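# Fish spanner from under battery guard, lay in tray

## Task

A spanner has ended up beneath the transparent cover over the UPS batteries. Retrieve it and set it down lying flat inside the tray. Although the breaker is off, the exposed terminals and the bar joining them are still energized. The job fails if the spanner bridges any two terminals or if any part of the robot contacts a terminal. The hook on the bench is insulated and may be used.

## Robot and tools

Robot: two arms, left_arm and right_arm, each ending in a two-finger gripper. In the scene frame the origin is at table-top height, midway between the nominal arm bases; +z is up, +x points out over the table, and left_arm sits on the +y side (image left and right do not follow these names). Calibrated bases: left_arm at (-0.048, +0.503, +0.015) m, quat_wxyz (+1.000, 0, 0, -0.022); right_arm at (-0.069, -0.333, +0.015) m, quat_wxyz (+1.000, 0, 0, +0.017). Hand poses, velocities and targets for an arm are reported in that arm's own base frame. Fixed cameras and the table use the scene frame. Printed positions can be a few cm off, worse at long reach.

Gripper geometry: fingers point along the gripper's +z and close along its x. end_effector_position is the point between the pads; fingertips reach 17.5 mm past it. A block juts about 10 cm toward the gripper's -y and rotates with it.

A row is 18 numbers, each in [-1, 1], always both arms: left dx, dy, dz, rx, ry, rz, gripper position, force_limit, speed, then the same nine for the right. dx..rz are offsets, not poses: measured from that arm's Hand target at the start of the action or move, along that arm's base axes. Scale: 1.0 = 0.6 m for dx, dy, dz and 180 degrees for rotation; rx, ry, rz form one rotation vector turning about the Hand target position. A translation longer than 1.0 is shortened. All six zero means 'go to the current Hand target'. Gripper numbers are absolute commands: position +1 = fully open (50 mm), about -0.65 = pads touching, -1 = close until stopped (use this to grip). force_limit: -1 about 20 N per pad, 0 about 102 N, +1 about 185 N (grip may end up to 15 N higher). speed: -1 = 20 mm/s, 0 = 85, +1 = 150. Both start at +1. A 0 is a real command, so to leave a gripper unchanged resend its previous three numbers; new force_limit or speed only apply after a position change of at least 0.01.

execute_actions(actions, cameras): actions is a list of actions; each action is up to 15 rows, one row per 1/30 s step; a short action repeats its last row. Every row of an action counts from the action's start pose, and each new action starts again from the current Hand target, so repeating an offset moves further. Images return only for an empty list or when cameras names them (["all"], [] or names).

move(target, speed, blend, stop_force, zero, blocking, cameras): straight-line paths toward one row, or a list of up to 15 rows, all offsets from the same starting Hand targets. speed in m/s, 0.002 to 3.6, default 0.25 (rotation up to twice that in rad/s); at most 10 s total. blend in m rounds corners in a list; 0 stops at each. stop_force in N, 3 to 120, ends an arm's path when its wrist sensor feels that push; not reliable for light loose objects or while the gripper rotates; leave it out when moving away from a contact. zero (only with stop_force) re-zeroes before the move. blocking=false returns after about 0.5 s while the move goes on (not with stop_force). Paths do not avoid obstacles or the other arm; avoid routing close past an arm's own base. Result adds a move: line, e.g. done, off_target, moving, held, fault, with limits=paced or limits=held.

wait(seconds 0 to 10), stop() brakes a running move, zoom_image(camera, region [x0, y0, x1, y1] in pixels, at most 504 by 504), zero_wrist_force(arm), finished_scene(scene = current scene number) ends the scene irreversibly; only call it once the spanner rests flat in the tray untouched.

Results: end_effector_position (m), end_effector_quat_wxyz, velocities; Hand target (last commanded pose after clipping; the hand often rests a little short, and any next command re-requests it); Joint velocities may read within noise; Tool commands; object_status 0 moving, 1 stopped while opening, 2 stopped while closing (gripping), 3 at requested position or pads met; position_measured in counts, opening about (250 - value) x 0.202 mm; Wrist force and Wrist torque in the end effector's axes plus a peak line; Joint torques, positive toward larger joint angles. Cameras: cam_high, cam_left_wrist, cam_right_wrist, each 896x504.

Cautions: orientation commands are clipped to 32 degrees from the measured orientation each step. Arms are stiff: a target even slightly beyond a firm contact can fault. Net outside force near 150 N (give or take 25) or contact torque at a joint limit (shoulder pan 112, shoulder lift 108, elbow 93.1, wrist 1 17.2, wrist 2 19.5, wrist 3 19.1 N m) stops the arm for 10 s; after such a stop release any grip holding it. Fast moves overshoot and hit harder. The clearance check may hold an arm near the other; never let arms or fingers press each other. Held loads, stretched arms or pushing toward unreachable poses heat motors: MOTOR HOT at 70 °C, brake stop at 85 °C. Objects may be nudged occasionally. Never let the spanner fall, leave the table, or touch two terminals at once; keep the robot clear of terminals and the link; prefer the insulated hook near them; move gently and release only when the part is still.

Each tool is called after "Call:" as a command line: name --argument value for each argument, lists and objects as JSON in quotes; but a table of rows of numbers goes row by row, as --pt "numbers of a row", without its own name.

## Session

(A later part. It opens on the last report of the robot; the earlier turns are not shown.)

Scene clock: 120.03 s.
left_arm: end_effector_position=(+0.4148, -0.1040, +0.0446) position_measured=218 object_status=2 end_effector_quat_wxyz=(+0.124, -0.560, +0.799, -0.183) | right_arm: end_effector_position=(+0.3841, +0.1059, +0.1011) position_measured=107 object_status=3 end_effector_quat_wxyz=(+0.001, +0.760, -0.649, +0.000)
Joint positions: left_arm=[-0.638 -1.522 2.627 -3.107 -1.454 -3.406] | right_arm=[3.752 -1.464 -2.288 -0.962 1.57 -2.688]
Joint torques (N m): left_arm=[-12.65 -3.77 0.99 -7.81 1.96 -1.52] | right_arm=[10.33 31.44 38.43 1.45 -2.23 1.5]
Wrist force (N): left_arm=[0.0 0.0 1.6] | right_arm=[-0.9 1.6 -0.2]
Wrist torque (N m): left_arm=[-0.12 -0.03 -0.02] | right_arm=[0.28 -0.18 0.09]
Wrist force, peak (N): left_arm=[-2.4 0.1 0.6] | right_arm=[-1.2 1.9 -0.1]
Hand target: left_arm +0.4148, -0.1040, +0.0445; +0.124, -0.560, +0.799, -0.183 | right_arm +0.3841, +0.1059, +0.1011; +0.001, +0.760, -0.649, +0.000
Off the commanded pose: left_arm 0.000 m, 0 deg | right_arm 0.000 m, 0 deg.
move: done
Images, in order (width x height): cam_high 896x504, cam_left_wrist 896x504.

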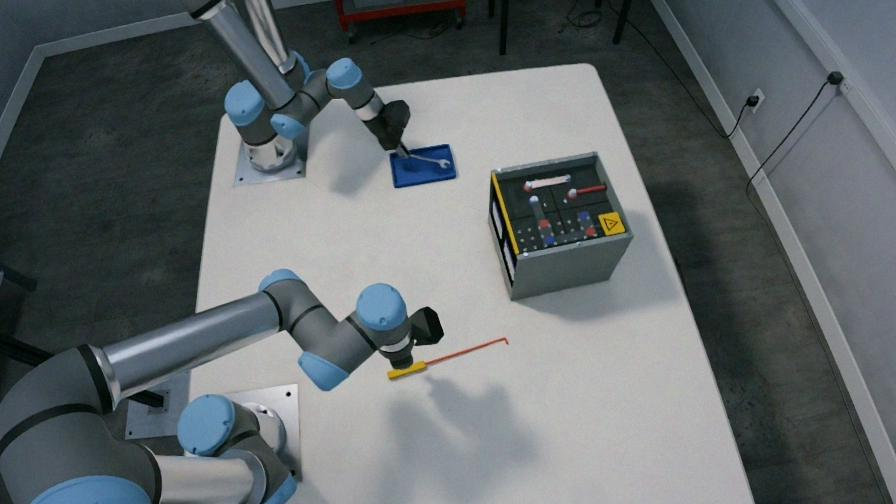

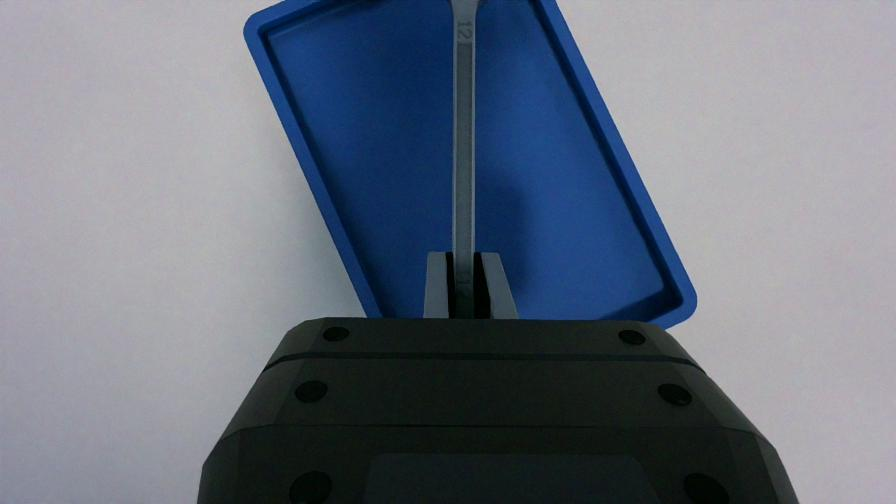

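Call:
move --pt "0.0092 0.0068 0 0 0 -0.0278 -1 0 -0.8 0 0 0 0 0 0 0.3 -0.3 -0.3" --pt "0.0092 0.0068 -0.0433 0 0 -0.0278 -1 0 -0.8 0 0 0 0 0 0 0.3 -0.3 -0.3" --speed 0.08 --cameras '["cam_left_wrist","cam_high"]'

Call:
move --target '[0,0,-0.028,0,0,0,-1,0,-0.8, 0,0,0,0,0,0,0.3,-0.3,-0.3]' --speed 0.02 --stop_force 4 --cameras '["cam_left_wrist","cam_high"]'

Call:
zoom_image --camera "cam_high" --region '[340, 100, 500, 220]'

Scene clock: 122.07 s.
left_arm: end_effector_position=(+0.4203, -0.0999, +0.0186) position_measured=218 object_status=2 end_effector_quat_wxyz=(+0.116, -0.524, +0.822, -0.188) | right_arm: end_effector_position=(+0.3841, +0.1059, +0.1011) position_measured=107 object_status=3 end_effector_quat_wxyz=(+0.001, +0.760, -0.649, +0.000)
Joint positions: left_arm=[-0.583 -1.388 2.627 -3.252 -1.514 -3.276] | right_arm=[3.752 -1.464 -2.288 -0.962 1.57 -2.688]
Joint torques (N m): left_arm=[11.07 -7.23 3.21 -7.61 -1.28 1.56] | right_arm=[10.6 31.68 36.78 1.19 -2.43 1.63]
Wrist force (N): left_arm=[-0.2 0.4 1.6] | right_arm=[-0.9 1.8 0.0]
Wrist torque (N m): left_arm=[-0.05 0.00 -0.10] | right_arm=[0.32 -0.18 0.09]
Wrist force, peak (N): left_arm=[-0.5 0.7 2.3] | right_arm=[-1.2 1.9 -0.1]
Hand target: left_arm +0.4203, -0.0999, +0.0186; +0.116, -0.524, +0.822, -0.188 | right_arm +0.3841, +0.1059, +0.1011; +0.001, +0.760, -0.649, +0.000
Off the commanded pose: left_arm 0.000 m, 0 deg | right_arm 0.000 m, 0 deg.
move: done
Images, in order (width x height): cam_high 896x504, cam_left_wrist 896x504.

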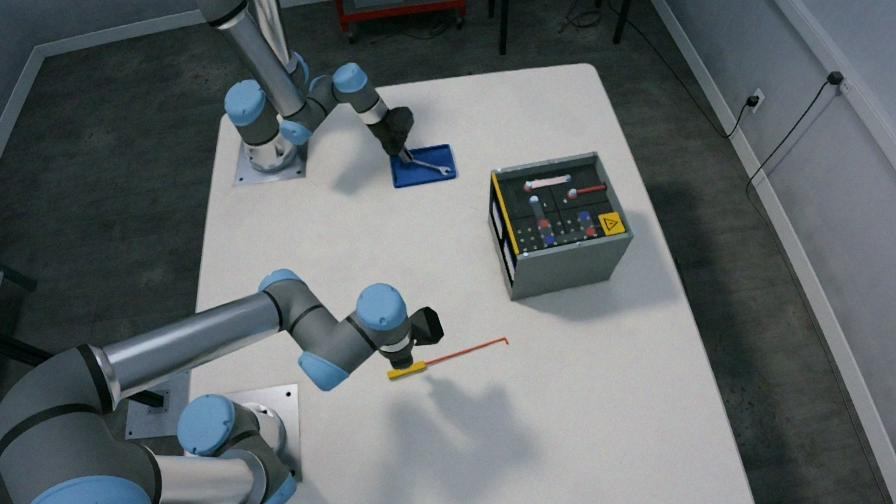

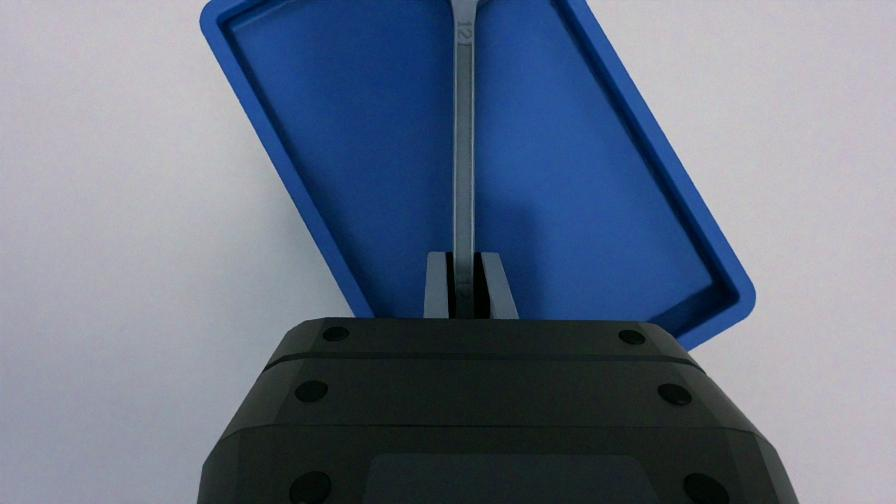

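Scene clock: 123.53 s.
left_arm: end_effector_position=(+0.4203, -0.0999, +0.0135) position_measured=218 object_status=2 end_effector_quat_wxyz=(+0.116, -0.524, +0.822, -0.188) | right_arm: end_effector_position=(+0.3841, +0.1059, +0.1011) position_measured=107 object_status=3 end_effector_quat_wxyz=(+0.001, +0.760, -0.649, +0.000)
Joint positions: left_arm=[-0.583 -1.365 2.63 -3.278 -1.514 -3.276] | right_arm=[3.752 -1.464 -2.288 -0.962 1.57 -2.688]
Joint torques (N m): left_arm=[8.8 -29.7 -19.39 -0.02 -1.1 0.92] | right_arm=[10.98 31.78 37.1 1.27 -2.46 1.37]
Wrist force (N): left_arm=[0.0 -2.4 -0.7] | right_arm=[-1.2 1.7 -0.1]
Wrist torque (N m): left_arm=[-0.01 0.02 -0.10] | right_arm=[0.30 -0.14 0.09]
Wrist force, peak (N): left_arm=[-0.4 -3.5 -18.6] | right_arm=[-1.0 1.9 -0.2]
Hand target: left_arm +0.4203, -0.0999, +0.0135; +0.116, -0.524, +0.822, -0.188 (not the last commanded pose) | right_arm +0.3841, +0.1059, +0.1011; +0.001, +0.760, -0.649, +0.000
Off the commanded pose: left_arm 0.012 m, 0 deg | right_arm 0.000 m, 0 deg.
move: contact (left_arm)
Images, in order (width x height): cam_high 896x504, cam_left_wrist 896x504.

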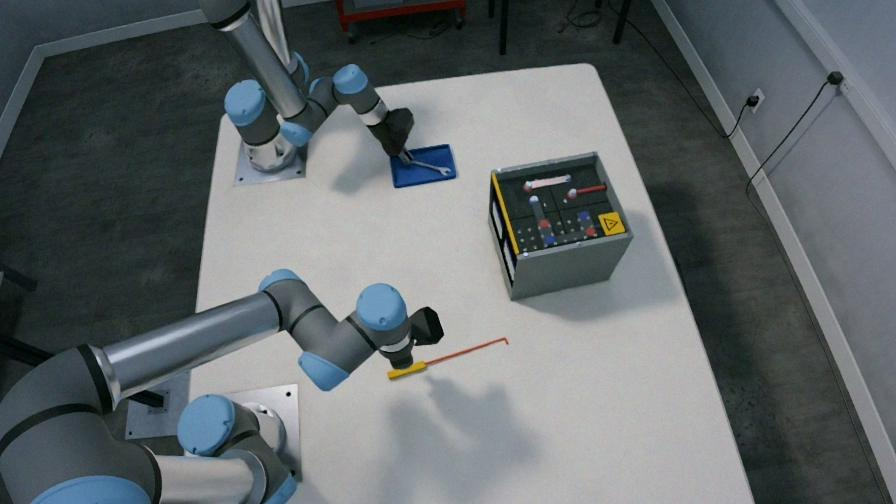

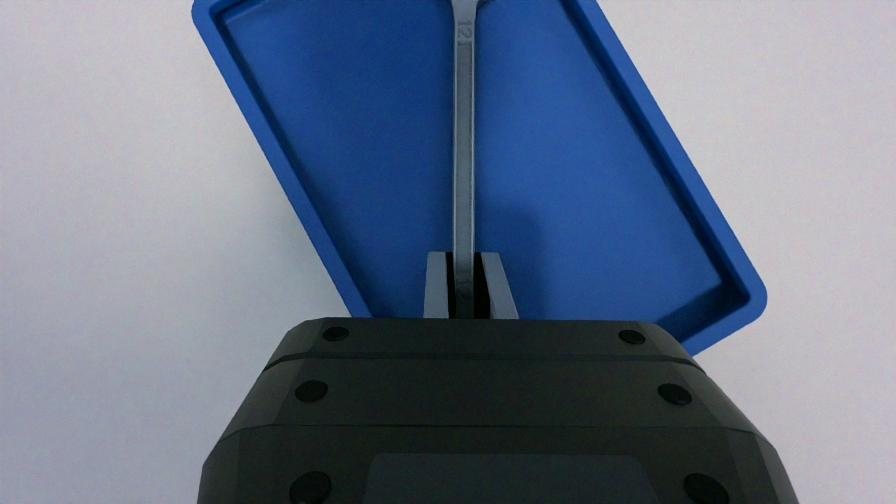

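Scaled by 3.150.

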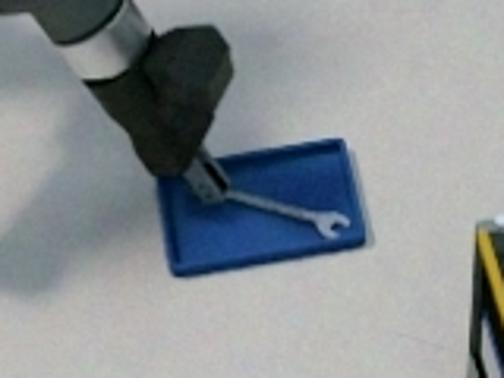

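Call:
execute_actions --actions '[[[0,0,0,0,0,0,0.1,0,-1,0,0,0,0,0,0,0.3,-0.3,-0.3]],[[0,0,0,0,0,0,0.1,0,-1,0,0,0,0,0,0,0.3,-0.3,-0.3]]]'

Call:
move --target '[-0.07,0.033,0.165,0,0,0,0.1,0,-1,0,0,0,0,0,0,0.3,-0.3,-0.3]' --speed 0.12 --cameras '["cam_high","cam_left_wrist"]'

Scene clock: 125.23 s.
left_arm: end_effector_position=(+0.4203, -0.0999, +0.0135) position_measured=138 object_status=3 end_effector_quat_wxyz=(+0.116, -0.524, +0.822, -0.188) | right_arm: end_effector_position=(+0.3841, +0.1059, +0.1011) position_measured=107 object_status=3 end_effector_quat_wxyz=(+0.001, +0.760, -0.649, +0.000)
Joint positions: left_arm=[-0.583 -1.365 2.63 -3.278 -1.514 -3.276] | right_arm=[3.752 -1.464 -2.288 -0.962 1.57 -2.688]
Joint torques (N m): left_arm=[8.12 -28.44 -18.18 -2.39 -1.01 1.18] | right_arm=[8.9 32.15 37.23 1.23 -2.38 1.38]
Wrist force (N): left_arm=[0.0 -1.6 -1.5] | right_arm=[-1.1 1.8 0.0]
Wrist torque (N m): left_arm=[-0.12 0.01 -0.10] | right_arm=[0.33 -0.16 0.09]
Wrist force, peak (N): left_arm=[-0.1 -1.8 -2.2] | right_arm=[-1.2 1.9 -0.1]
Hand target: left_arm +0.4203, -0.0999, +0.0135; +0.116, -0.524, +0.822, -0.188 | right_arm +0.3841, +0.1059, +0.1011; +0.001, +0.760, -0.649, +0.000
Off the commanded pose: left_arm 0.000 m, 0 deg | right_arm 0.000 m, 0 deg.

Scene clock: 126.83 s.
left_arm: end_effector_position=(+0.3783, -0.0801, +0.1124) position_measured=138 object_status=3 end_effector_quat_wxyz=(+0.116, -0.524, +0.822, -0.188) | right_arm: end_effector_position=(+0.3841, +0.1059, +0.1011) position_measured=107 object_status=3 end_effector_quat_wxyz=(+0.001, +0.760, -0.649, +0.000)
Joint positions: left_arm=[-0.61 -1.899 2.628 -2.74 -1.503 -3.3] | right_arm=[3.752 -1.464 -2.288 -0.962 1.57 -2.688]
Joint torques (N m): left_arm=[-12.64 -15 -40 -0.6 1.13 -1.56] | right_arm=[10.22 32.44 37.68 1.35 -2.3 1.36]
Wrist force (N): left_arm=[-0.2 -0.2 0.9] | right_arm=[-1.0 1.9 -0.3]
Wrist torque (N m): left_arm=[-0.06 -0.01 -0.04] | right_arm=[0.33 -0.16 0.08]
Wrist force, peak (N): left_arm=[-0.2 0.1 2.4] | right_arm=[-1.2 1.9 -0.1]
Hand target: left_arm +0.3783, -0.0801, +0.1125; +0.116, -0.524, +0.822, -0.188 | right_arm +0.3841, +0.1059, +0.1011; +0.001, +0.760, -0.649, +0.000
Off the commanded pose: left_arm 0.000 m, 0 deg | right_arm 0.000 m, 0 deg.
move: done
Images, in order (width x height): cam_high 896x504, cam_left_wrist 896x504.

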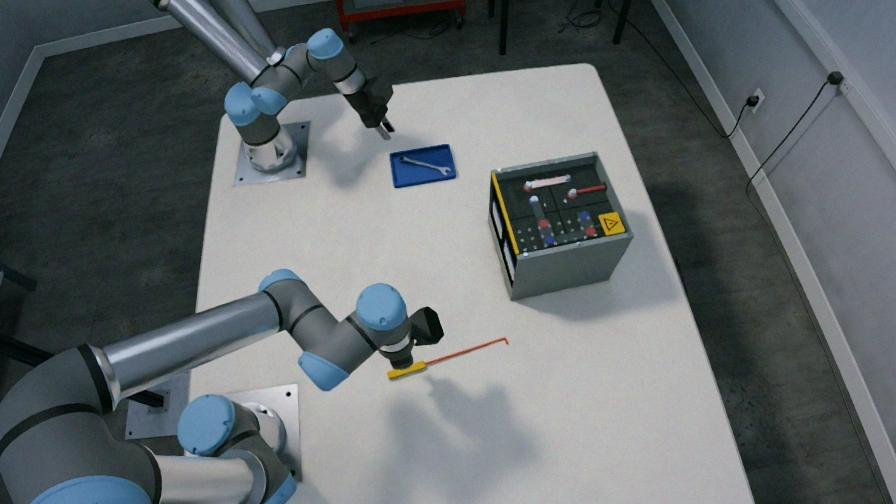

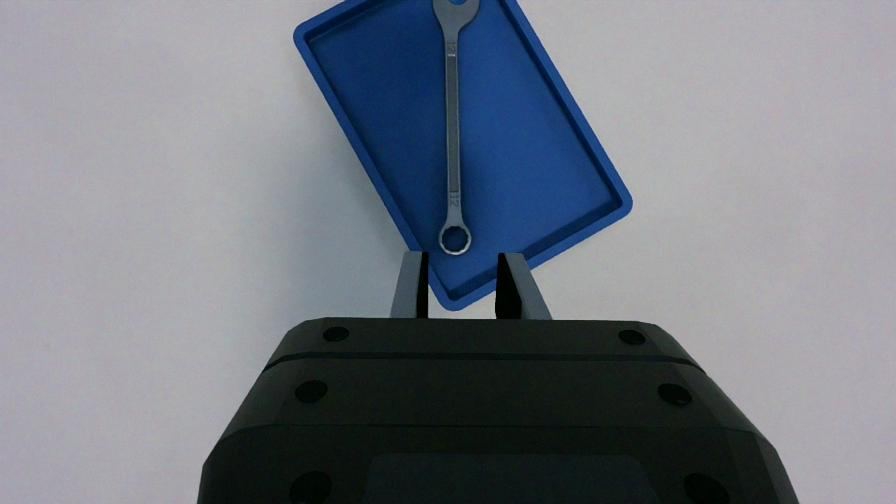

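Call:
zoom_image --camera "cam_high" --region '[380, 130, 470, 200]'

Scaled by 5.600.

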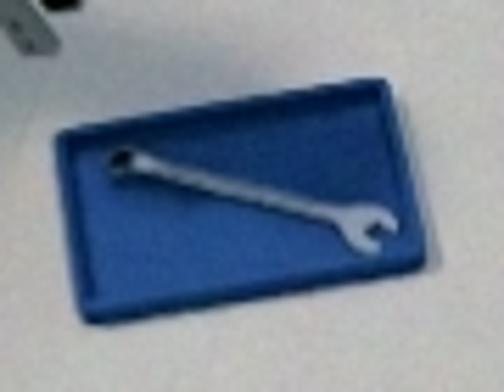

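Flat inside the tray.

Call:
finished_scene --scene 1

The scene is finished: the task was done.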